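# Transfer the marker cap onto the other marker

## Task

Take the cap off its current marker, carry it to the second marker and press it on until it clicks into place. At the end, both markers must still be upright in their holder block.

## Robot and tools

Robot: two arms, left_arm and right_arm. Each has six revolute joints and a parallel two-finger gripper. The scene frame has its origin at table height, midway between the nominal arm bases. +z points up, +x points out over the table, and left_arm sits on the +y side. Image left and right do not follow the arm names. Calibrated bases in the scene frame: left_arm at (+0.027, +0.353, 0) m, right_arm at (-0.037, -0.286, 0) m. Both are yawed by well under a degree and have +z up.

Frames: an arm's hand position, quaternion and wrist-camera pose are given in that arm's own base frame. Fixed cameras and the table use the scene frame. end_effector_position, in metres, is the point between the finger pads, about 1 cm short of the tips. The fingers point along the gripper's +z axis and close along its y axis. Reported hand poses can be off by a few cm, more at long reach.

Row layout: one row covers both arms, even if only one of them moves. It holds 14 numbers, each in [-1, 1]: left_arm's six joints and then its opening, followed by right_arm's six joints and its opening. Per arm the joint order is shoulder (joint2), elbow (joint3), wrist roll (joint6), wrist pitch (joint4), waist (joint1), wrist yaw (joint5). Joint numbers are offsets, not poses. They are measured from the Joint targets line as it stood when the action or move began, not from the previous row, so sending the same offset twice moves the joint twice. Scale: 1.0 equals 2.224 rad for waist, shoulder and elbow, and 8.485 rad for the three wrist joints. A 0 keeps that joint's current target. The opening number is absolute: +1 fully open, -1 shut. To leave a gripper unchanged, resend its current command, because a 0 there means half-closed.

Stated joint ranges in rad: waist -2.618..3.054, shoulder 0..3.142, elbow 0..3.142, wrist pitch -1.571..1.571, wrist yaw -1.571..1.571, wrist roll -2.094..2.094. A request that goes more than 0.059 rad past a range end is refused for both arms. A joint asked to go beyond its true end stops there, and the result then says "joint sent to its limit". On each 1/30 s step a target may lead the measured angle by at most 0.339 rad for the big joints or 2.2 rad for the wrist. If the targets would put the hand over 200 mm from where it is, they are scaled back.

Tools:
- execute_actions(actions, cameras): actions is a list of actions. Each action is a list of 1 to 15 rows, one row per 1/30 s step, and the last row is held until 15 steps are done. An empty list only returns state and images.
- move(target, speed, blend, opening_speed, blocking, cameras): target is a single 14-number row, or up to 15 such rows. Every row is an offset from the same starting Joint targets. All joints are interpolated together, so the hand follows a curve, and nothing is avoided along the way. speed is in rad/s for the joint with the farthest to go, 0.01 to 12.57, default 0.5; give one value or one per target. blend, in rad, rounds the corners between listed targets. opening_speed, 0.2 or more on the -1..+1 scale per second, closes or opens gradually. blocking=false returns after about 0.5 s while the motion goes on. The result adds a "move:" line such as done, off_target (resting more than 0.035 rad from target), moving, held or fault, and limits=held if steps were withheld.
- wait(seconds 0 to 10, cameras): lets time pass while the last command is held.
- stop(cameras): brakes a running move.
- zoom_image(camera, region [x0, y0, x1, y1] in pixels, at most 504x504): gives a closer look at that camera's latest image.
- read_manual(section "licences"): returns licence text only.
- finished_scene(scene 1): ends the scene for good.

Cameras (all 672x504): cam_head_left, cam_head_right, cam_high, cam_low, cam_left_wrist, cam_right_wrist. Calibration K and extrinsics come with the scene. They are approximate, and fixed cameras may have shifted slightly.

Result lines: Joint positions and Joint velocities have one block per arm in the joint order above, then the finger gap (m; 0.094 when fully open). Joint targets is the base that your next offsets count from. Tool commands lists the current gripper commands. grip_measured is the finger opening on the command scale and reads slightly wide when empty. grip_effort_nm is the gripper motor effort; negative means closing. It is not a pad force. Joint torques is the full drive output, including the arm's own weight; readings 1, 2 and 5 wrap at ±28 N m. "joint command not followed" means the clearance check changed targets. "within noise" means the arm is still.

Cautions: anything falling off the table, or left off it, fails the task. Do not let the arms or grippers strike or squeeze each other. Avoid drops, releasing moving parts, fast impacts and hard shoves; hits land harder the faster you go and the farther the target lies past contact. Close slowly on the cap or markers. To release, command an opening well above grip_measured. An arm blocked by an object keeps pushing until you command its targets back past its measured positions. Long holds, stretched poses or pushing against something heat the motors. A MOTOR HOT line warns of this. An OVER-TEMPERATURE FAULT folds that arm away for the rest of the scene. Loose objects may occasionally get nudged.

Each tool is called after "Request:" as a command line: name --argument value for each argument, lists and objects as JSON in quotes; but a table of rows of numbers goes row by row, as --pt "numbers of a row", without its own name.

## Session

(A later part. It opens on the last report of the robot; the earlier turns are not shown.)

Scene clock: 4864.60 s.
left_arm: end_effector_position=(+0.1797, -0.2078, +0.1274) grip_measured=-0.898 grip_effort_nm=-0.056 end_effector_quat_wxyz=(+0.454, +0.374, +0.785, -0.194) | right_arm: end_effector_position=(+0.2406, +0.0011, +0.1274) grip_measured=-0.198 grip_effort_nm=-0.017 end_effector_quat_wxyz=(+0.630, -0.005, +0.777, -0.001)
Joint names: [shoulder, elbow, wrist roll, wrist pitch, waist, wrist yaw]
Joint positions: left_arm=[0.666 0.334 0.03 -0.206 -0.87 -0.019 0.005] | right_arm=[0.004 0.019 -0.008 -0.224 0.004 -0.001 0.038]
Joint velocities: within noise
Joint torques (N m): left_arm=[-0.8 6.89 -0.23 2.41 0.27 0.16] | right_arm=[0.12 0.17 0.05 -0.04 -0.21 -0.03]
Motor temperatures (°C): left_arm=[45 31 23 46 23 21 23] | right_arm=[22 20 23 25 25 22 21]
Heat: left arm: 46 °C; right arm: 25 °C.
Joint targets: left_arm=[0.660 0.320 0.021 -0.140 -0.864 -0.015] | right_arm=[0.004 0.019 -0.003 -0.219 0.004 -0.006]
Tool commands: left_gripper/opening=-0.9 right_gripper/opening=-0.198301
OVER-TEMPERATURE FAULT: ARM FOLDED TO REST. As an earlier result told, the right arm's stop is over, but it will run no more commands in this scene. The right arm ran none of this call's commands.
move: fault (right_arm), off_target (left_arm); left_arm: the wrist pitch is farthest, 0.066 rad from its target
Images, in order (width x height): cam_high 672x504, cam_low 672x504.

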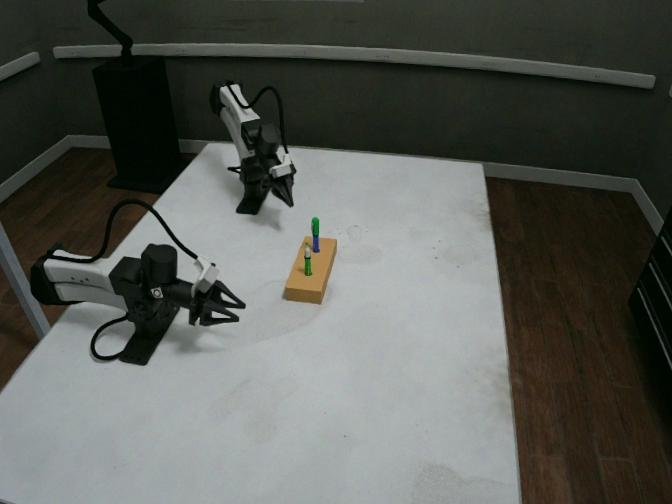

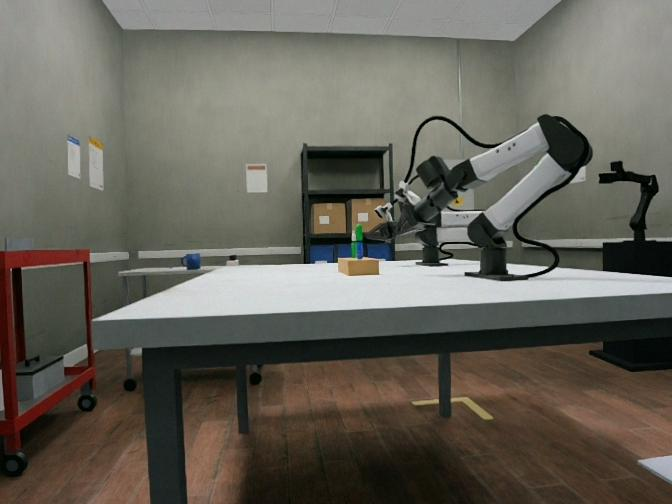

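Request:
move --pt "0.35567 -0.09038 -0.00247 0.14755 0.00315 0 -0.15 0 0 0 0 0 0 -0.198" --speed 0.7 --opening_speed 1.0 --cameras '["cam_high", "cam_low", "cam_left_wrist"]'

Request:
zoom_image --camera "cam_low" --region '[340, 220, 382, 262]'

Request:
zoom_image --camera "cam_high" --region '[290, 210, 330, 250]'

Scene clock: 4879.03 s.
left_arm: end_effector_position=(+0.2258, -0.2606, +0.0911) grip_measured=-0.152 grip_effort_nm=0.139 end_effector_quat_wxyz=(+0.557, +0.329, +0.721, -0.249) | right_arm: end_effector_position=(+0.2406, +0.0011, +0.1274) grip_measured=-0.198 grip_effort_nm=-0.017 end_effector_quat_wxyz=(+0.630, -0.005, +0.777, -0.001)
Joint names: [shoulder, elbow, wrist roll, wrist pitch, waist, wrist yaw]
Joint positions: left_arm=[1.443 0.131 0.004 1.053 -0.863 -0.013 0.04] | right_arm=[0.004 0.019 -0.008 -0.224 0.004 -0.001 0.038]
Joint velocities: left_arm=[within noise] | right_arm=[-0.012 -0.027 -0.183 -0.066 -0.012 0.051 0]
Joint torques (N m): left_arm=[-2.96 3.99 -0.17 2.46 0.38 0.11] | right_arm=[0.13 0.17 0.04 -0.04 -0.16 -0.02]
Motor temperatures (°C): left_arm=[42 32 23 50 23 21 23] | right_arm=[22 20 23 25 25 22 21]
Heat: left arm: 50 °C; right arm: 25 °C.
Joint targets: left_arm=[1.451 0.119 0.000 1.112 -0.857 -0.015] | right_arm=[0.004 0.019 -0.003 -0.219 0.004 -0.006]
Tool commands: left_gripper/opening=-0.15 right_gripper/opening=-0.198301
OVER-TEMPERATURE FAULT: ARM FOLDED TO REST. As an earlier result told, the right arm's stop is over, but it will run no more commands in this scene. The right arm ran none of this call's commands.
move: fault (right_arm), off_target (left_arm); left_arm: the wrist pitch is farthest, 0.058 rad from its target
camera_calibration:
cam_left_wrist: T_world_to_cam=[[-0.76851, -0.639204, -0.0284689, 0.00795265], [-0.404571, 0.519921, -0.752333, 0.3309], [0.495695, -0.566658, -0.658168, -0.113048], [0, 0, 0, 1]] pos_world=[0.196022, -0.231018, 0.174769]
Images, in order (width x height): cam_high 672x504, cam_low 672x504, cam_left_wrist 672x504.

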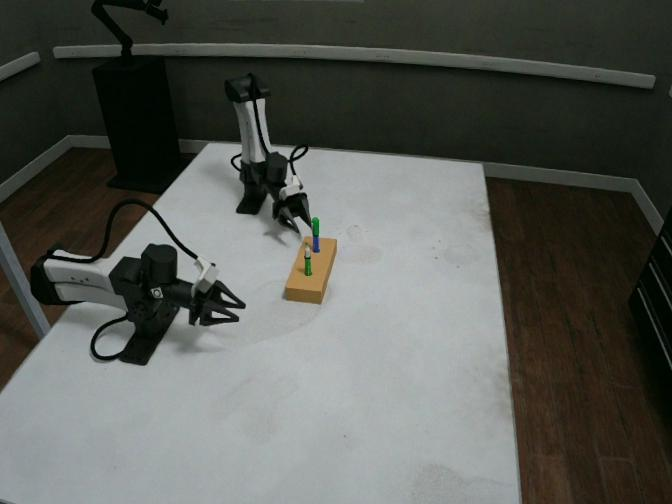

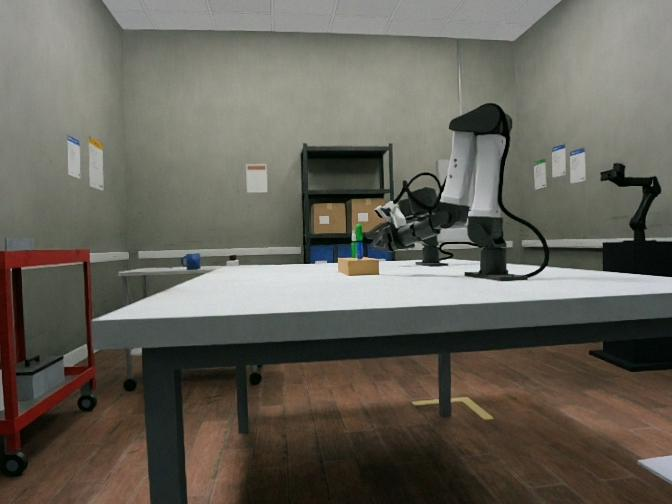

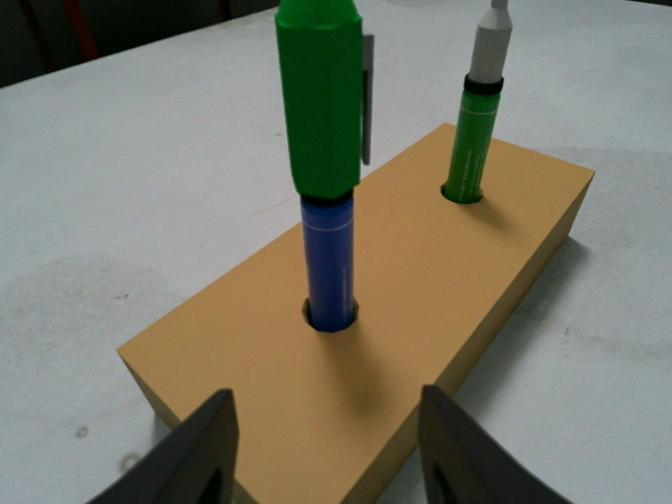

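Scaled by 12.000 from the camera's 672x504 image, which has a finer 960x720 frame.

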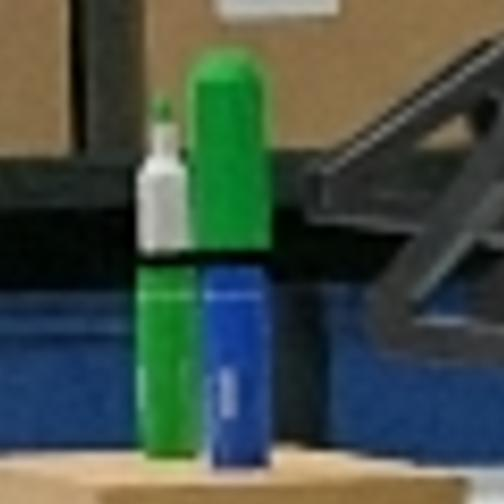

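Scaled by 12.600 from the camera's 672x504 image, which has a finer 960x720 frame.

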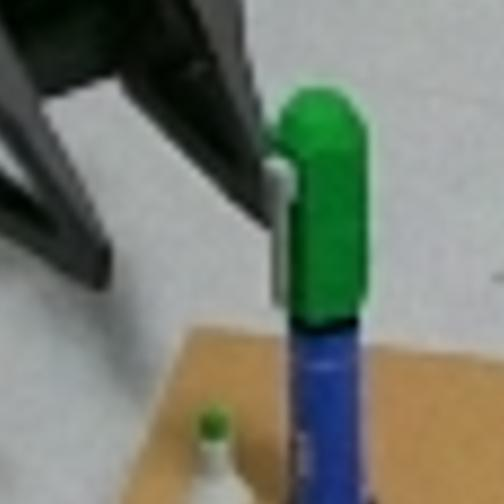

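Request:
zoom_image --camera "cam_left_wrist" --region '[240, 0, 440, 240]'

Scaled by 2.100 from the camera's 672x504 image, which has a finer 960x720 frame.

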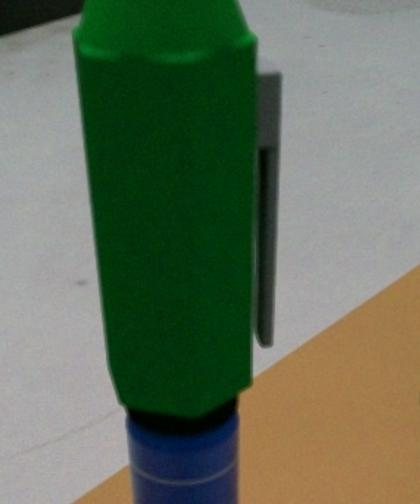

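Request:
move --pt "0.1214 0.13174 0 0.00165 0 0 -0.15 0 0 0 0 0 0 -0.198" --speed 0.3 --cameras '["cam_high", "cam_low", "cam_left_wrist"]'

Request:
zoom_image --camera "cam_low" --region '[340, 220, 382, 262]'

Scene clock: 4899.83 s.
left_arm: end_effector_position=(+0.2708, -0.3132, +0.0918) grip_measured=-0.152 grip_effort_nm=0.134 end_effector_quat_wxyz=(+0.560, +0.328, +0.719, -0.251) | right_arm: end_effector_position=(+0.2406, +0.0011, +0.1274) grip_measured=-0.198 grip_effort_nm=-0.022 end_effector_quat_wxyz=(+0.630, -0.005, +0.777, -0.001)
Joint names: [shoulder, elbow, wrist roll, wrist pitch, waist, wrist yaw]
Joint positions: left_arm=[1.709 0.391 0.004 1.067 -0.863 -0.013 0.04] | right_arm=[0.004 0.019 -0.008 -0.224 0.004 -0.001 0.038]
Joint velocities: within noise
Joint torques (N m): left_arm=[-4.92 7.19 -0.16 2.44 0.53 0.1] | right_arm=[0.25 0.09 0.04 -0.04 -0.18 -0.03]
Motor temperatures (°C): left_arm=[40 31 23 52 23 21 23] | right_arm=[22 20 23 25 25 22 21]
Heat: left arm: 52 °C; right arm: 25 °C.
Joint targets: left_arm=[1.721 0.412 0.000 1.126 -0.857 -0.015] | right_arm=[0.004 0.019 -0.003 -0.219 0.004 -0.006]
Tool commands: left_gripper/opening=-0.15 right_gripper/opening=-0.198301
OVER-TEMPERATURE FAULT: ARM FOLDED TO REST. As an earlier result told, the right arm's stop is over, but it will run no more commands in this scene. The right arm ran none of this call's commands.
move: fault (right_arm), off_target (left_arm); left_arm: the wrist pitch is farthest, 0.059 rad from its target
camera_calibration:
cam_left_wrist: T_world_to_cam=[[-0.768372, -0.639367, -0.0285224, 0.00878993], [-0.400813, 0.515473, -0.757388, 0.37501], [0.498951, -0.570524, -0.652342, -0.16727], [0, 0, 0, 1]] pos_world=[0.240523, -0.283119, 0.175161]
Images, in order (width x height): cam_high 672x504, cam_low 672x504, cam_left_wrist 672x504.

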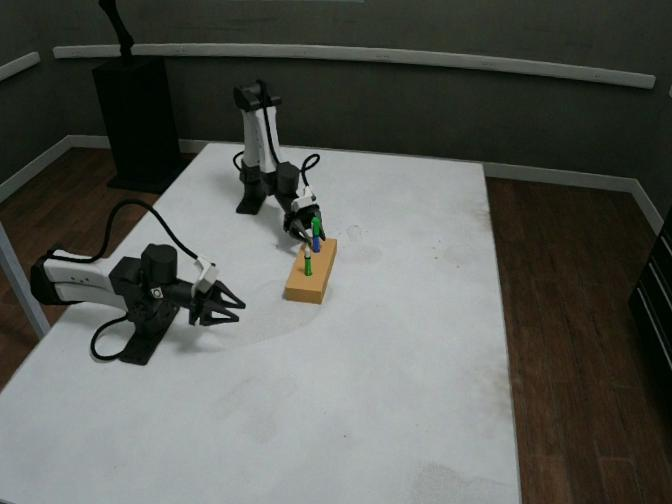

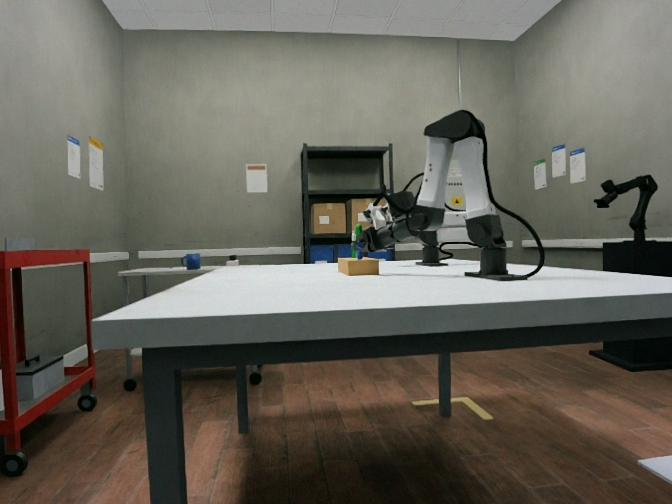

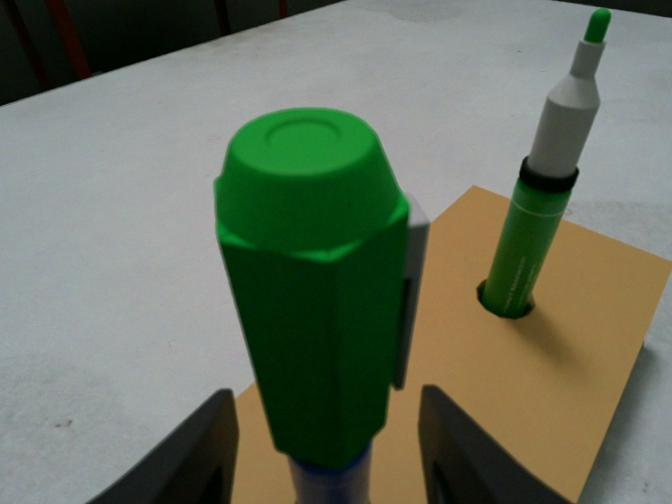

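Scaled by 12.000 from the camera's 672x504 image, which has a finer 960x720 frame.

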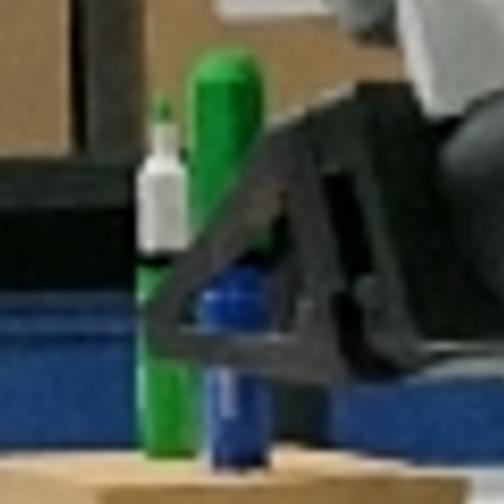

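Request:
move --pt "0.00809 0.01034 0 0 0 0 -0.15 0 0 0 0 0 0 -0.198" --pt "0.00809 0.01034 0 0 0 0 -0.98 0 0 0 0 0 0 -0.198" --speed 0.2 --opening_speed 0.5 --cameras '["cam_high", "cam_low", "cam_left_wrist"]'

Request:
zoom_image --camera "cam_low" --region '[340, 220, 382, 262]'

Request:
zoom_image --camera "cam_high" --region '[290, 210, 330, 250]'

Scene clock: 4914.93 s.
left_arm: end_effector_position=(+0.2746, -0.3176, +0.0930) grip_measured=-0.692 grip_effort_nm=-0.989 end_effector_quat_wxyz=(+0.562, +0.327, +0.717, -0.252) | right_arm: end_effector_position=(+0.2406, +0.0011, +0.1274) grip_measured=-0.198 grip_effort_nm=-0.022 end_effector_quat_wxyz=(+0.630, -0.005, +0.777, -0.001)
Joint names: [shoulder, elbow, wrist roll, wrist pitch, waist, wrist yaw]
Joint positions: left_arm=[1.727 0.413 0.004 1.069 -0.863 -0.013 0.014] | right_arm=[0.004 0.019 -0.008 -0.224 0.004 -0.001 0.038]
Joint velocities: within noise
Joint torques (N m): left_arm=[-5.12 7.5 -0.19 2.46 0.46 0.11] | right_arm=[0.16 0.1 0.06 -0.05 -0.13 -0.03]
Motor temperatures (°C): left_arm=[39 32 23 51 23 21 23] | right_arm=[22 20 23 25 25 22 21]
Heat: left arm: 51 °C; right arm: 25 °C.
Joint targets: left_arm=[1.739 0.435 0.000 1.126 -0.857 -0.015] | right_arm=[0.004 0.019 -0.003 -0.219 0.004 -0.006]
Tool commands: left_gripper/opening=-0.98 right_gripper/opening=-0.198301
OVER-TEMPERATURE FAULT: ARM FOLDED TO REST. As an earlier result told, the right arm's stop is over, but it will run no more commands in this scene. The right arm ran none of this call's commands.
move: fault (right_arm), off_target (left_arm); target 2's new numbers were sent with left_arm's wrist pitch 0.057 rad from that target; left_arm: the wrist pitch is farthest, 0.057 rad from its target
camera_calibration:
cam_left_wrist: T_world_to_cam=[[-0.768261, -0.639497, -0.0285972, 0.00883208], [-0.397985, 0.512156, -0.76112, 0.378218], [0.50138, -0.573358, -0.64798, -0.172948], [0, 0, 0, 1]] pos_world=[0.244023, -0.28722, 0.176056]
Images, in order (width x height): cam_high 672x504, cam_low 672x504, cam_left_wrist 672x504.

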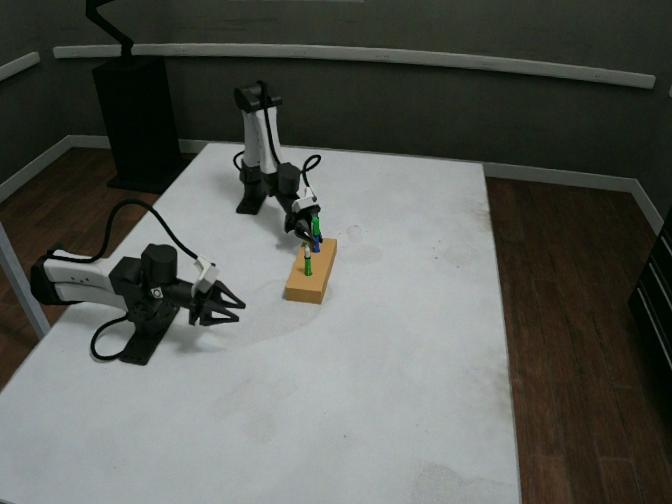

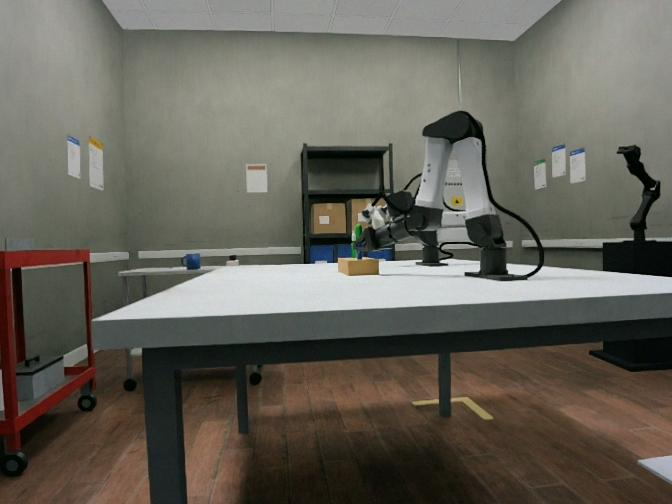

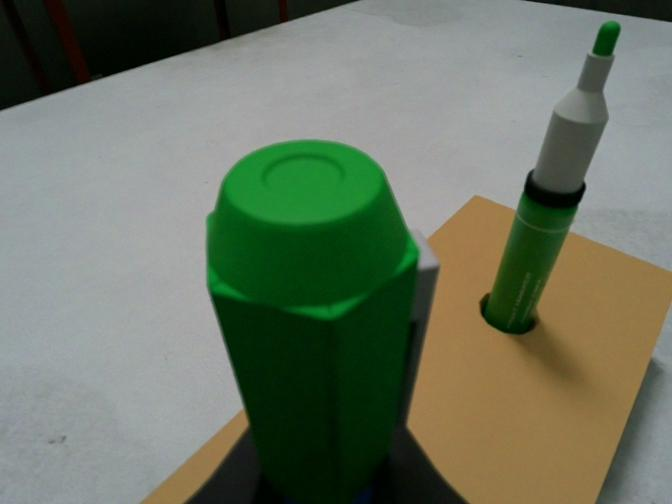

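Scaled by 12.000 from the camera's 672x504 image, which has a finer 960x720 frame.

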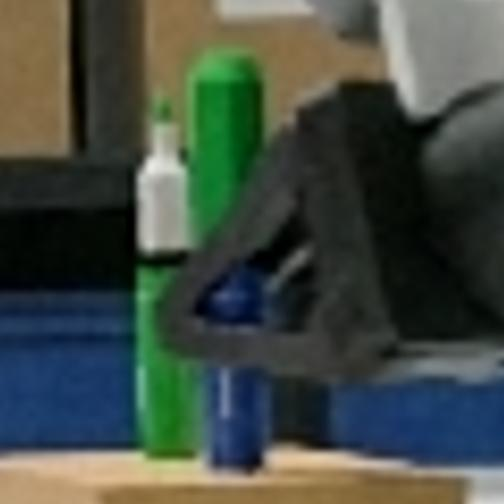

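Scaled by 12.600 from the camera's 672x504 image, which has a finer 960x720 frame.

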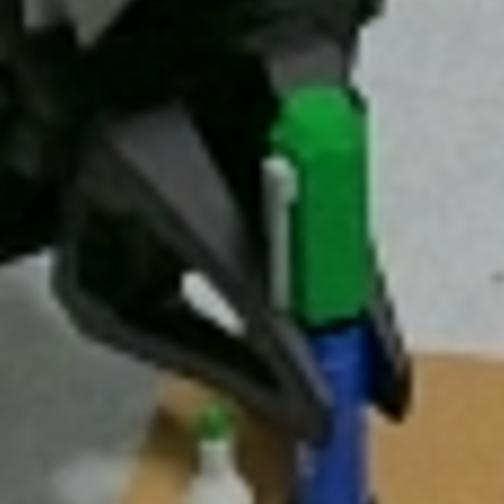

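Request:
move --pt "0.0027 0.00495 0.00872 -0.01355 0.04631 0.033 -0.98 0 0 0 0 0 0 -0.198" --pt "0.01259 0.02608 0.01791 -0.01992 0.09173 0.06423 -0.98 0 0 0 0 0 0 -0.198" --pt "0.02653 0.058 0.02805 -0.03052 0.12545 0.09039 -0.98 0 0 0 0 0 0 -0.198" --pt "0.04362 0.10117 0.04172 -0.0475 0.15063 0.11385 -0.98 0 0 0 0 0 0 -0.198" --speed 0.3 --blend 0.05 --cameras '["cam_high", "cam_low", "cam_left_wrist", "cam_head_left"]'

Request:
zoom_image --camera "cam_low" --region '[340, 220, 382, 262]'

Request:
zoom_image --camera "cam_high" --region '[290, 210, 330, 250]'

Scene clock: 4977.33 s.
left_arm: end_effector_position=(+0.2733, -0.3180, +0.0915) grip_measured=-0.693 grip_effort_nm=-0.989 end_effector_quat_wxyz=(+0.446, +0.532, +0.585, -0.420) | right_arm: end_effector_position=(+0.2406, +0.0011, +0.1274) grip_measured=-0.198 grip_effort_nm=-0.032 end_effector_quat_wxyz=(+0.630, -0.005, +0.777, -0.001)
Joint names: [shoulder, elbow, wrist roll, wrist pitch, waist, wrist yaw]
Joint positions: left_arm=[1.824 0.639 0.327 0.76 -0.529 0.92 0.014] | right_arm=[0.004 0.019 -0.008 -0.224 0.004 -0.001 0.038]
Joint velocities: within noise
Joint torques (N m): left_arm=[-6.2 7.51 0.13 1.23 0.51 0.58] | right_arm=[0.16 0.1 0.04 -0.04 -0.12 -0.02]
Motor temperatures (°C): left_arm=[38 34 23 51 23 21 25] | right_arm=[22 20 23 25 25 22 21]
Heat: left arm: 51 °C; right arm: 25 °C.
Joint targets: left_arm=[1.836 0.660 0.354 0.723 -0.522 0.951] | right_arm=[0.004 0.019 -0.003 -0.219 0.004 -0.006]
Tool commands: left_gripper/opening=-0.98 right_gripper/opening=-0.198301
OVER-TEMPERATURE FAULT: ARM FOLDED TO REST. As an earlier result told, the right arm's stop is over, but it will run no more commands in this scene. The right arm ran none of this call's commands.
move: fault (right_arm), off_target (left_arm); left_arm: the wrist pitch is farthest, 0.037 rad from its target
camera_calibration:
cam_left_wrist: T_world_to_cam=[[-0.998336, -0.0574391, -0.00502005, 0.253349], [-0.0337268, 0.652371, -0.757149, 0.321365], [0.0467648, -0.75572, -0.653223, -0.106728], [0, 0, 0, 1]] pos_world=[0.268757, -0.275753, 0.174876]
Images, in order (width x height): cam_head_left 672x504, cam_high 672x504, cam_low 672x504, cam_left_wrist 672x504.

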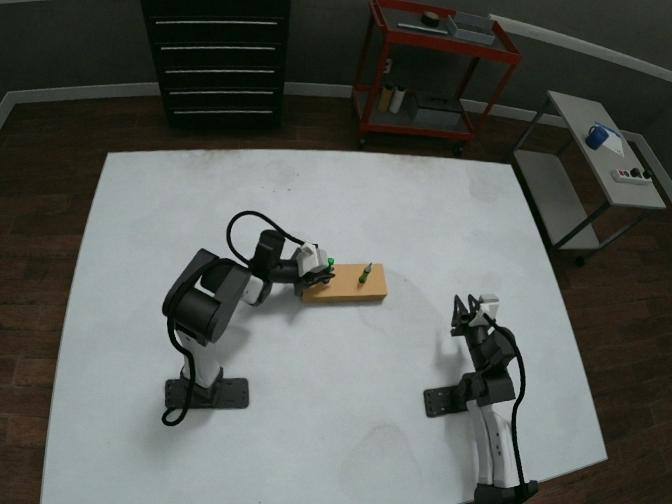

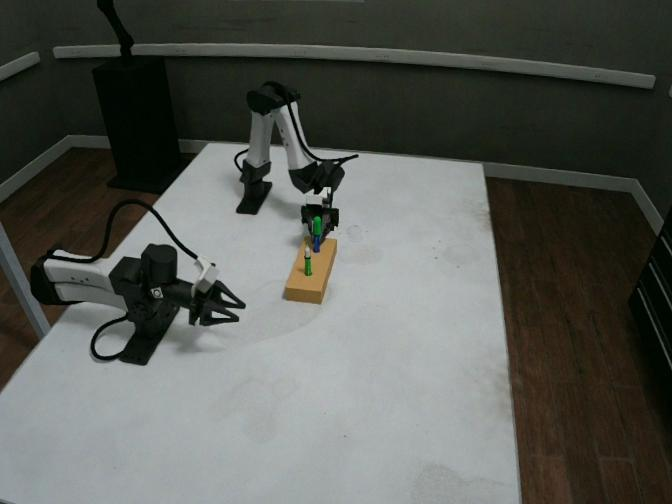

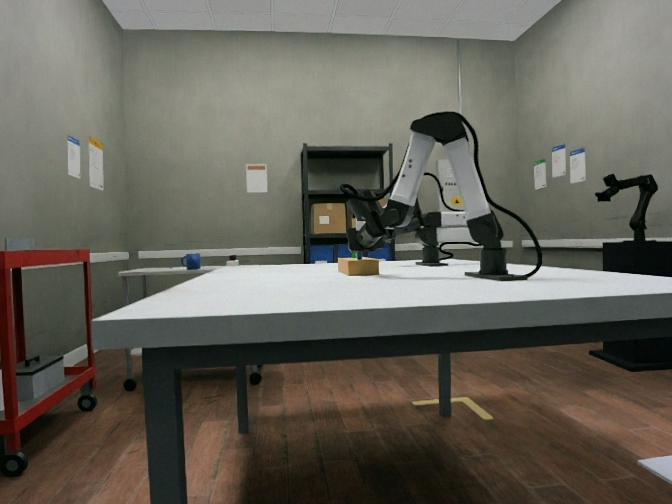

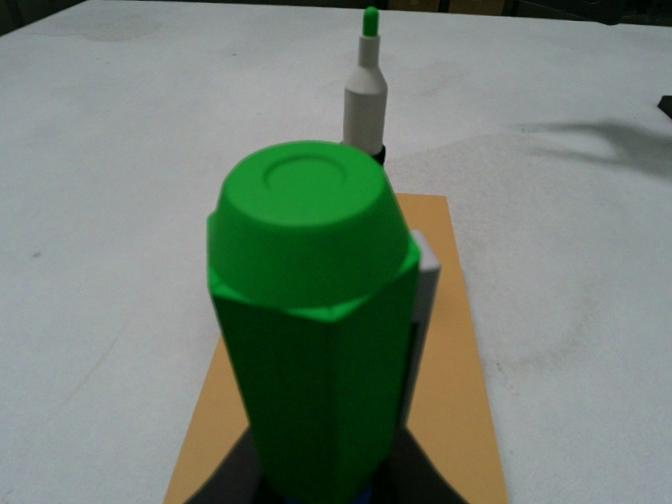

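Scaled by 12.000 from the camera's 672x504 image, which has a finer 960x720 frame.

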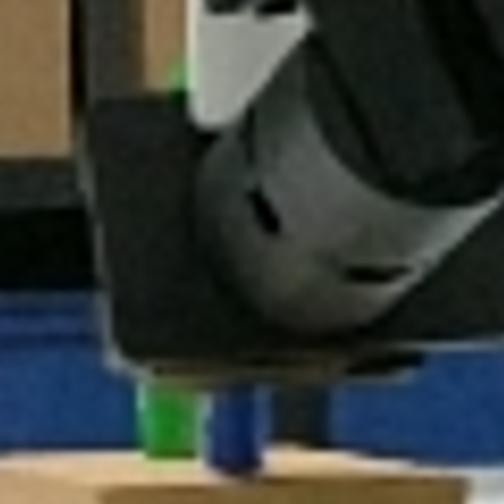

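Scaled by 12.600 from the camera's 672x504 image, which has a finer 960x720 frame.

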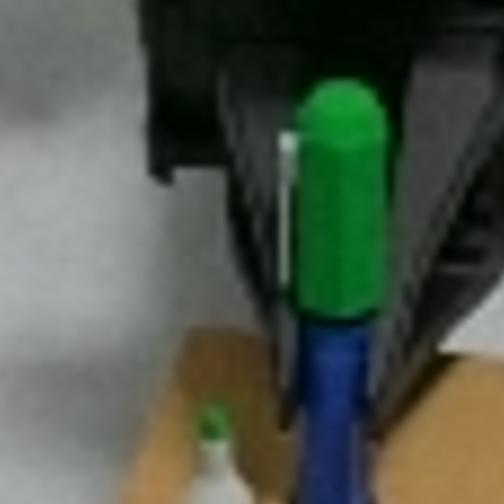

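Request:
move --pt "0 0 0 0 0 0 -0.5 0 0 0 0 0 0 -0.198" --pt "0.00989 -0.01664 -0.00318 0.01414 -0.0036 -0.00601 -0.5 0 0 0 0 0 0 -0.198" --speed 0.2 --opening_speed 0.5 --cameras '["cam_high", "cam_low", "cam_left_wrist"]'

Request:
zoom_image --camera "cam_low" --region '[340, 220, 382, 262]'

Request:
zoom_image --camera "cam_high" --region '[290, 210, 330, 250]'

Scene clock: 5011.27 s.
left_arm: end_effector_position=(+0.2751, -0.3183, +0.0873) grip_measured=-0.502 grip_effort_nm=0.134 end_effector_quat_wxyz=(+0.448, +0.531, +0.585, -0.418) | right_arm: end_effector_position=(+0.2406, +0.0011, +0.1274) grip_measured=-0.198 grip_effort_nm=-0.017 end_effector_quat_wxyz=(+0.630, -0.005, +0.777, -0.001)
Joint names: [shoulder, elbow, wrist roll, wrist pitch, waist, wrist yaw]
Joint positions: left_arm=[1.844 0.639 0.327 0.783 -0.528 0.917 0.023] | right_arm=[0.004 0.019 -0.008 -0.224 0.004 -0.001 0.038]
Joint velocities: within noise
Joint torques (N m): left_arm=[-6.09 3.7 -0.14 2.13 -0.27 0.11] | right_arm=[0.17 0.05 0.05 -0.04 -0.14 -0.03]
Motor temperatures (°C): left_arm=[40 32 23 47 23 21 26] | right_arm=[22 20 23 25 25 22 21]
Heat: left arm: 47 °C; right arm: 25 °C.
Joint targets: left_arm=[1.858 0.623 0.327 0.843 -0.530 0.900] | right_arm=[0.004 0.019 -0.003 -0.219 0.004 -0.006]
Tool commands: left_gripper/opening=-0.5 right_gripper/opening=-0.198301
OVER-TEMPERATURE FAULT: ARM FOLDED TO REST. As an earlier result told, the right arm's stop is over, but it will run no more commands in this scene. The right arm ran none of this call's commands.
move: fault (right_arm), off_target (left_arm); left_arm: the wrist pitch is farthest, 0.059 rad from its target
camera_calibration:
cam_left_wrist: T_world_to_cam=[[-0.998112, -0.0609405, -0.00768325, 0.254132], [-0.0339896, 0.652177, -0.757304, 0.318472], [0.0511613, -0.755613, -0.653017, -0.110959], [0, 0, 0, 1]] pos_world=[0.270154, -0.276056, 0.170674]
Images, in order (width x height): cam_high 672x504, cam_low 672x504, cam_left_wrist 672x504.

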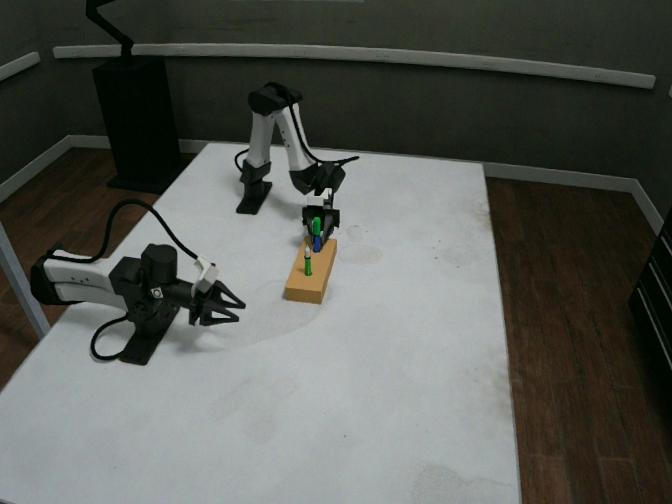

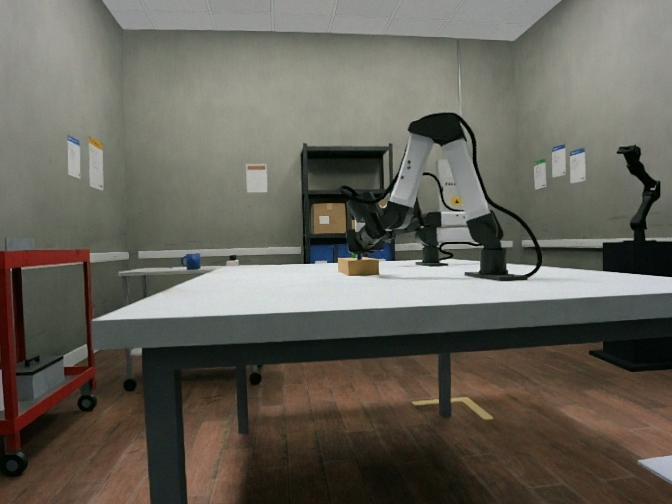

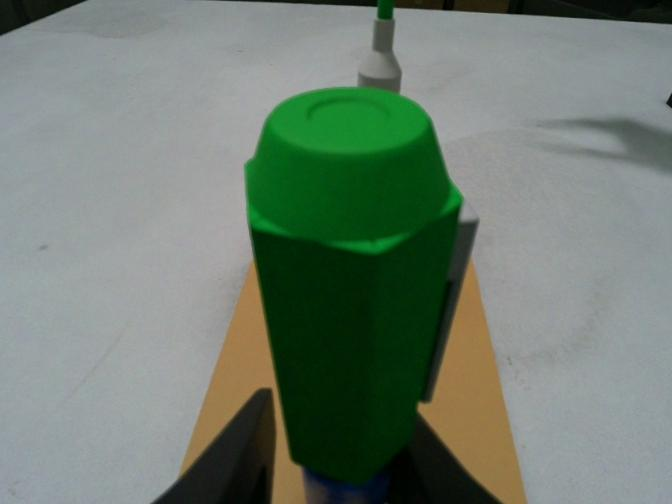

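Scaled by 12.000 from the camera's 672x504 image, which has a finer 960x720 frame.

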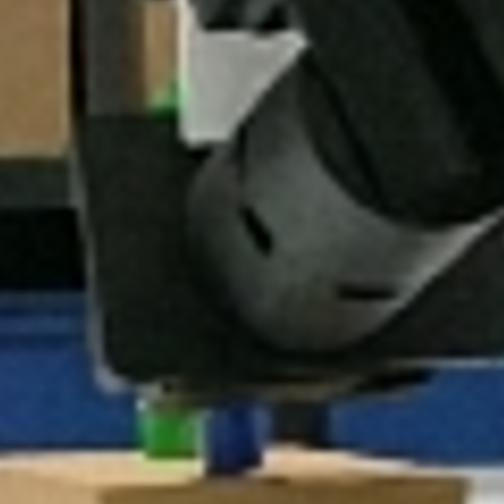

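Scaled by 12.600 from the camera's 672x504 image, which has a finer 960x720 frame.

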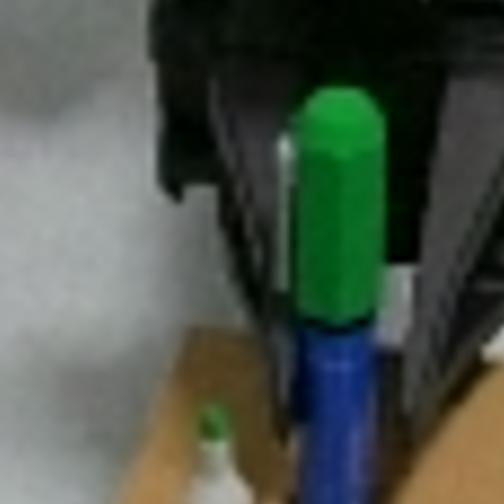

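Request:
move --pt "0 0 0 0 0 0 -0.28 0 0 0 0 0 0 -0.198" --pt "-0.02877 -0.04316 -0.01356 0.01815 -0.02698 -0.02216 -0.28 0 0 0 0 0 0 -0.198" --pt "-0.04199 -0.07509 -0.02357 0.029 -0.0607 -0.04832 -0.28 0 0 0 0 0 0 -0.198" --pt "-0.05171 -0.09712 -0.03265 0.03559 -0.10611 -0.07955 -0.28 0 0 0 0 0 0 -0.198" --pt "-0.05413 -0.10296 -0.03948 0.03736 -0.15243 -0.10996 -0.28 0 0 0 0 0 0 -0.198" --speed 0.35 --blend 0.05 --cameras '["cam_high", "cam_low", "cam_left_wrist"]'

Request:
zoom_image --camera "cam_low" --region '[340, 220, 382, 262]'

Request:
zoom_image --camera "cam_high" --region '[290, 210, 330, 250]'

Request:
zoom_image --camera "cam_left_wrist" --region '[160, 60, 500, 460]'

Scene clock: 5026.07 s.
left_arm: end_effector_position=(+0.2722, -0.3189, +0.0855) grip_measured=-0.282 grip_effort_nm=0.134 end_effector_quat_wxyz=(+0.557, +0.329, +0.718, -0.257) | right_arm: end_effector_position=(+0.2406, +0.0011, +0.1274) grip_measured=-0.198 grip_effort_nm=-0.032 end_effector_quat_wxyz=(+0.630, -0.005, +0.777, -0.001)
Joint names: [shoulder, elbow, wrist roll, wrist pitch, waist, wrist yaw]
Joint positions: left_arm=[1.76 0.407 -0.004 1.103 -0.865 -0.002 0.034] | right_arm=[0.004 0.019 -0.008 -0.224 0.004 -0.001 0.038]
Joint velocities: within noise
Joint torques (N m): left_arm=[-7.95 3.64 -0.14 2.43 -0.44 -0.17] | right_arm=[0.2 0.08 0.07 -0.03 -0.23 -0.04]
Motor temperatures (°C): left_arm=[40 32 23 50 23 21 25] | right_arm=[22 20 23 25 25 22 21]
Heat: left arm: 50 °C; right arm: 25 °C.
Joint targets: left_arm=[1.738 0.394 -0.008 1.160 -0.869 -0.033] | right_arm=[0.004 0.019 -0.003 -0.219 0.004 -0.006]
Tool commands: left_gripper/opening=-0.28 right_gripper/opening=-0.198301
OVER-TEMPERATURE FAULT: ARM FOLDED TO REST. As an earlier result told, the right arm's stop is over, but it will run no more commands in this scene. The right arm ran none of this call's commands.
move: fault (right_arm), off_target (left_arm); blend cut to 0 rad at target 1; left_arm: the wrist pitch is farthest, 0.057 rad from its target
camera_calibration:
cam_left_wrist: T_world_to_cam=[[-0.775132, -0.631529, -0.0184487, 0.00952873], [-0.401382, 0.514782, -0.757557, 0.373694], [0.487917, -0.579802, -0.652508, -0.175328], [0, 0, 0, 1]] pos_world=[0.242926, -0.288009, 0.168867]
Images, in order (width x height): cam_high 672x504, cam_low 672x504, cam_left_wrist 672x504.

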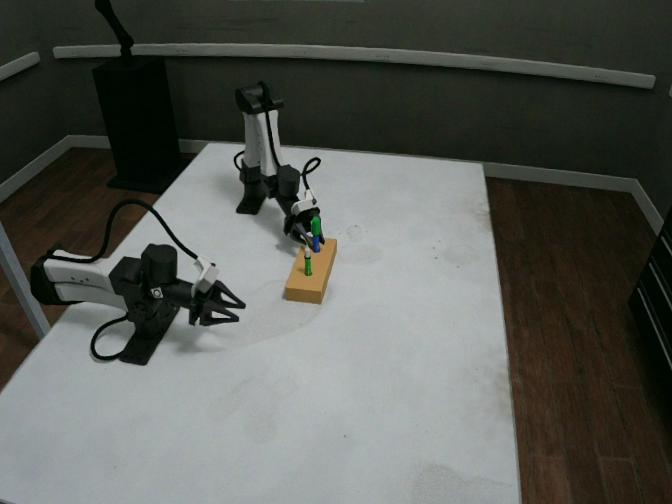

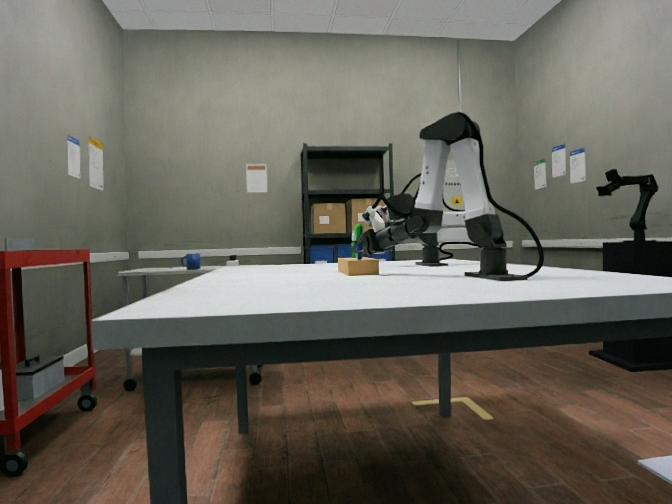

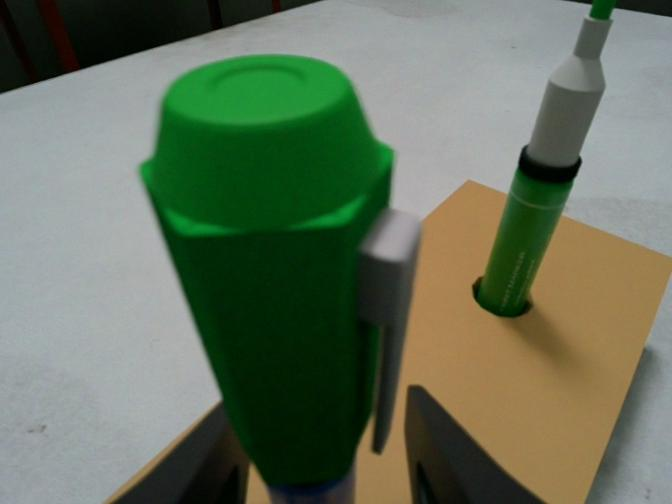

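Scaled by 12.000 from the camera's 672x504 image, which has a finer 960x720 frame.

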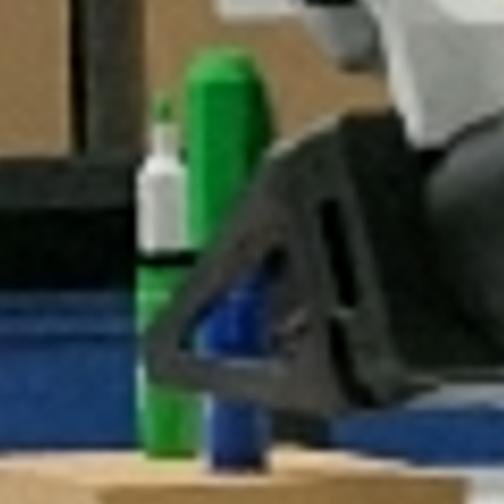

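Scaled by 12.600 from the camera's 672x504 image, which has a finer 960x720 frame.

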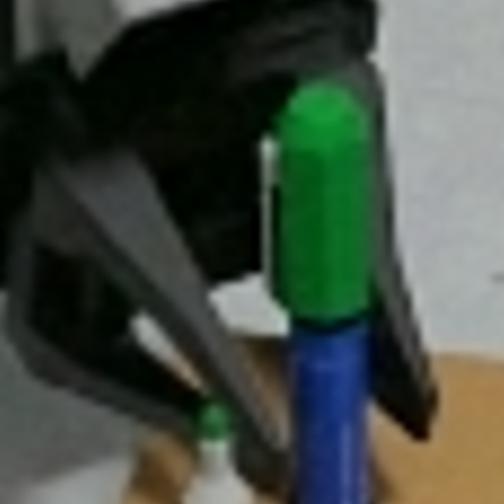

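Scaled by 1.260 from the camera's 672x504 image, which has a finer 960x720 frame.

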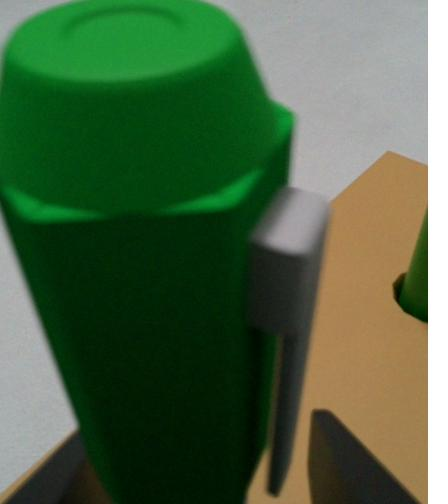

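Request:
execute_actions --actions '[]' --cameras '["cam_low", "cam_left_wrist", "cam_high"]'

Scene clock: 5050.93 s.
left_arm: end_effector_position=(+0.2724, -0.3187, +0.0855) grip_measured=-0.282 grip_effort_nm=0.134 end_effector_quat_wxyz=(+0.557, +0.329, +0.718, -0.257) | right_arm: end_effector_position=(+0.2406, +0.0011, +0.1274) grip_measured=-0.198 grip_effort_nm=-0.027 end_effector_quat_wxyz=(+0.630, -0.005, +0.777, -0.001)
Joint names: [shoulder, elbow, wrist roll, wrist pitch, waist, wrist yaw]
Joint positions: left_arm=[1.76 0.407 -0.004 1.103 -0.865 -0.004 0.034] | right_arm=[0.004 0.019 -0.008 -0.224 0.004 -0.001 0.038]
Joint velocities: within noise
Joint torques (N m): left_arm=[-7.99 3.77 -0.15 2.43 -0.4 -0.15] | right_arm=[0.18 0.1 0.03 -0.05 -0.16 -0.06]
Motor temperatures (°C): left_arm=[40 31 23 52 23 21 24] | right_arm=[22 20 23 25 25 22 21]
Heat: left arm: 52 °C; right arm: 25 °C.
Joint targets: left_arm=[1.738 0.394 -0.008 1.160 -0.869 -0.033] | right_arm=[0.004 0.019 -0.003 -0.219 0.004 -0.006]
Tool commands: left_gripper/opening=-0.28 right_gripper/opening=-0.198301
OVER-TEMPERATURE FAULT: ARM FOLDED TO REST. As an earlier result told, the right arm's stop is over, but it will run no more commands in this scene.
camera_calibration:
cam_left_wrist: T_world_to_cam=[[-0.774216, -0.632641, -0.0188222, 0.00918834], [-0.40192, 0.514401, -0.75753, 0.3737], [0.488927, -0.578927, -0.652529, -0.17531], [0, 0, 0, 1]] pos_world=[0.243025, -0.28791, 0.168867]
Images, in order (width x height): cam_high 672x504, cam_low 672x504, cam_left_wrist 672x504.

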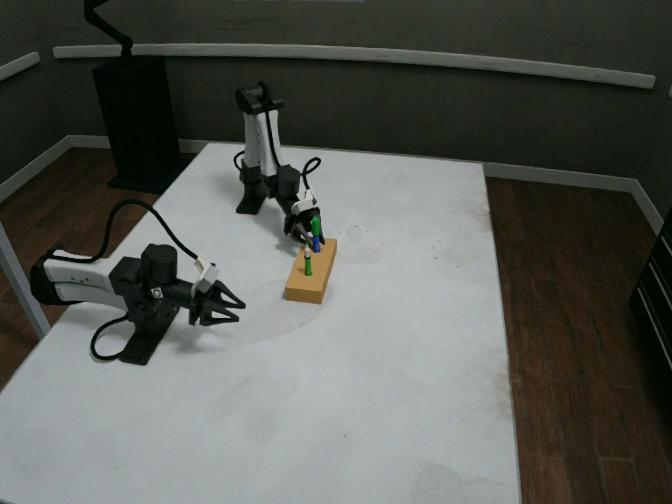

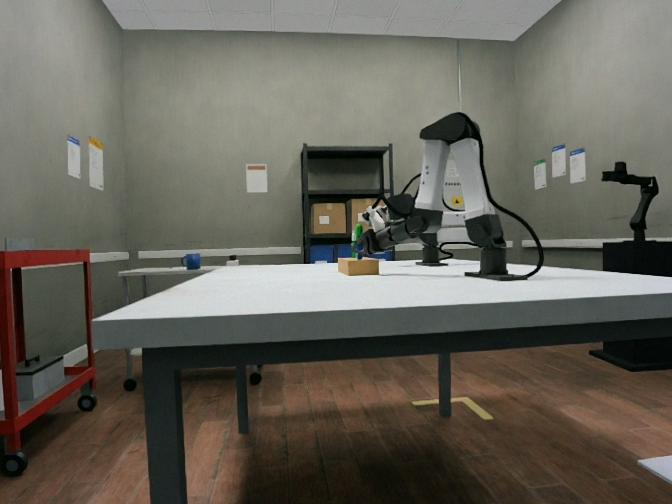

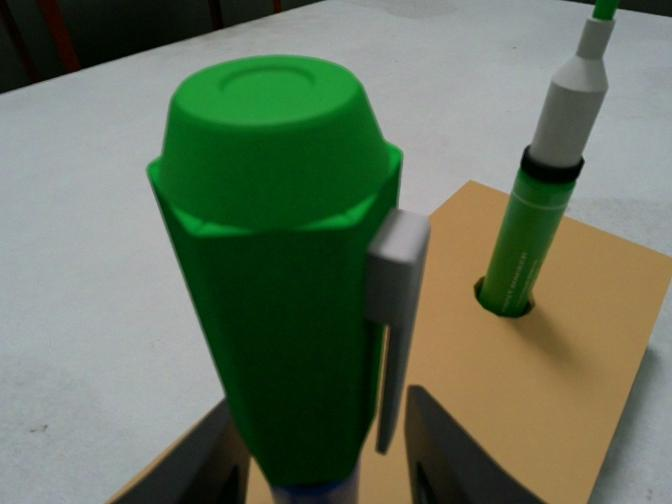

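Request:
zoom_image --camera "cam_low" --region '[340, 220, 382, 262]'

Request:
zoom_image --camera "cam_high" --region '[290, 210, 330, 250]'

Scaled by 12.000 from the camera's 672x504 image, which has a finer 960x720 frame.

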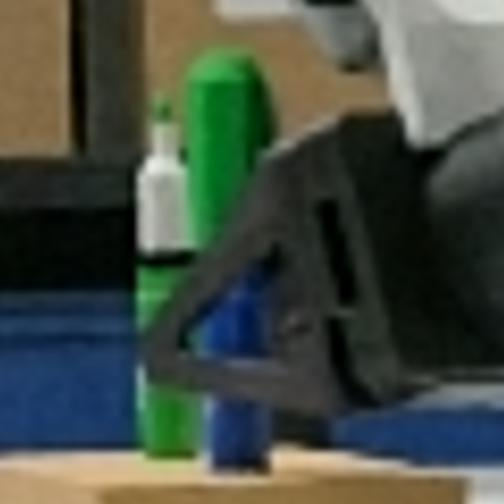

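Scaled by 12.600 from the camera's 672x504 image, which has a finer 960x720 frame.

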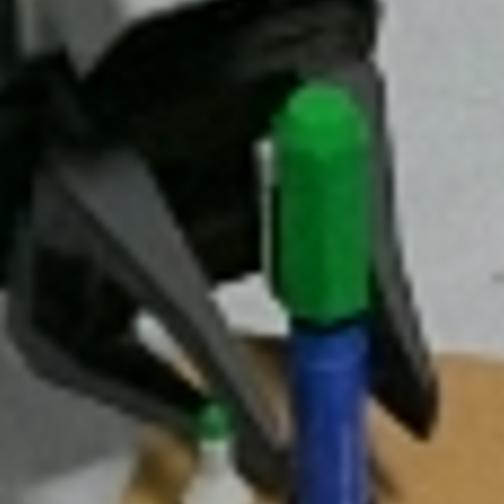

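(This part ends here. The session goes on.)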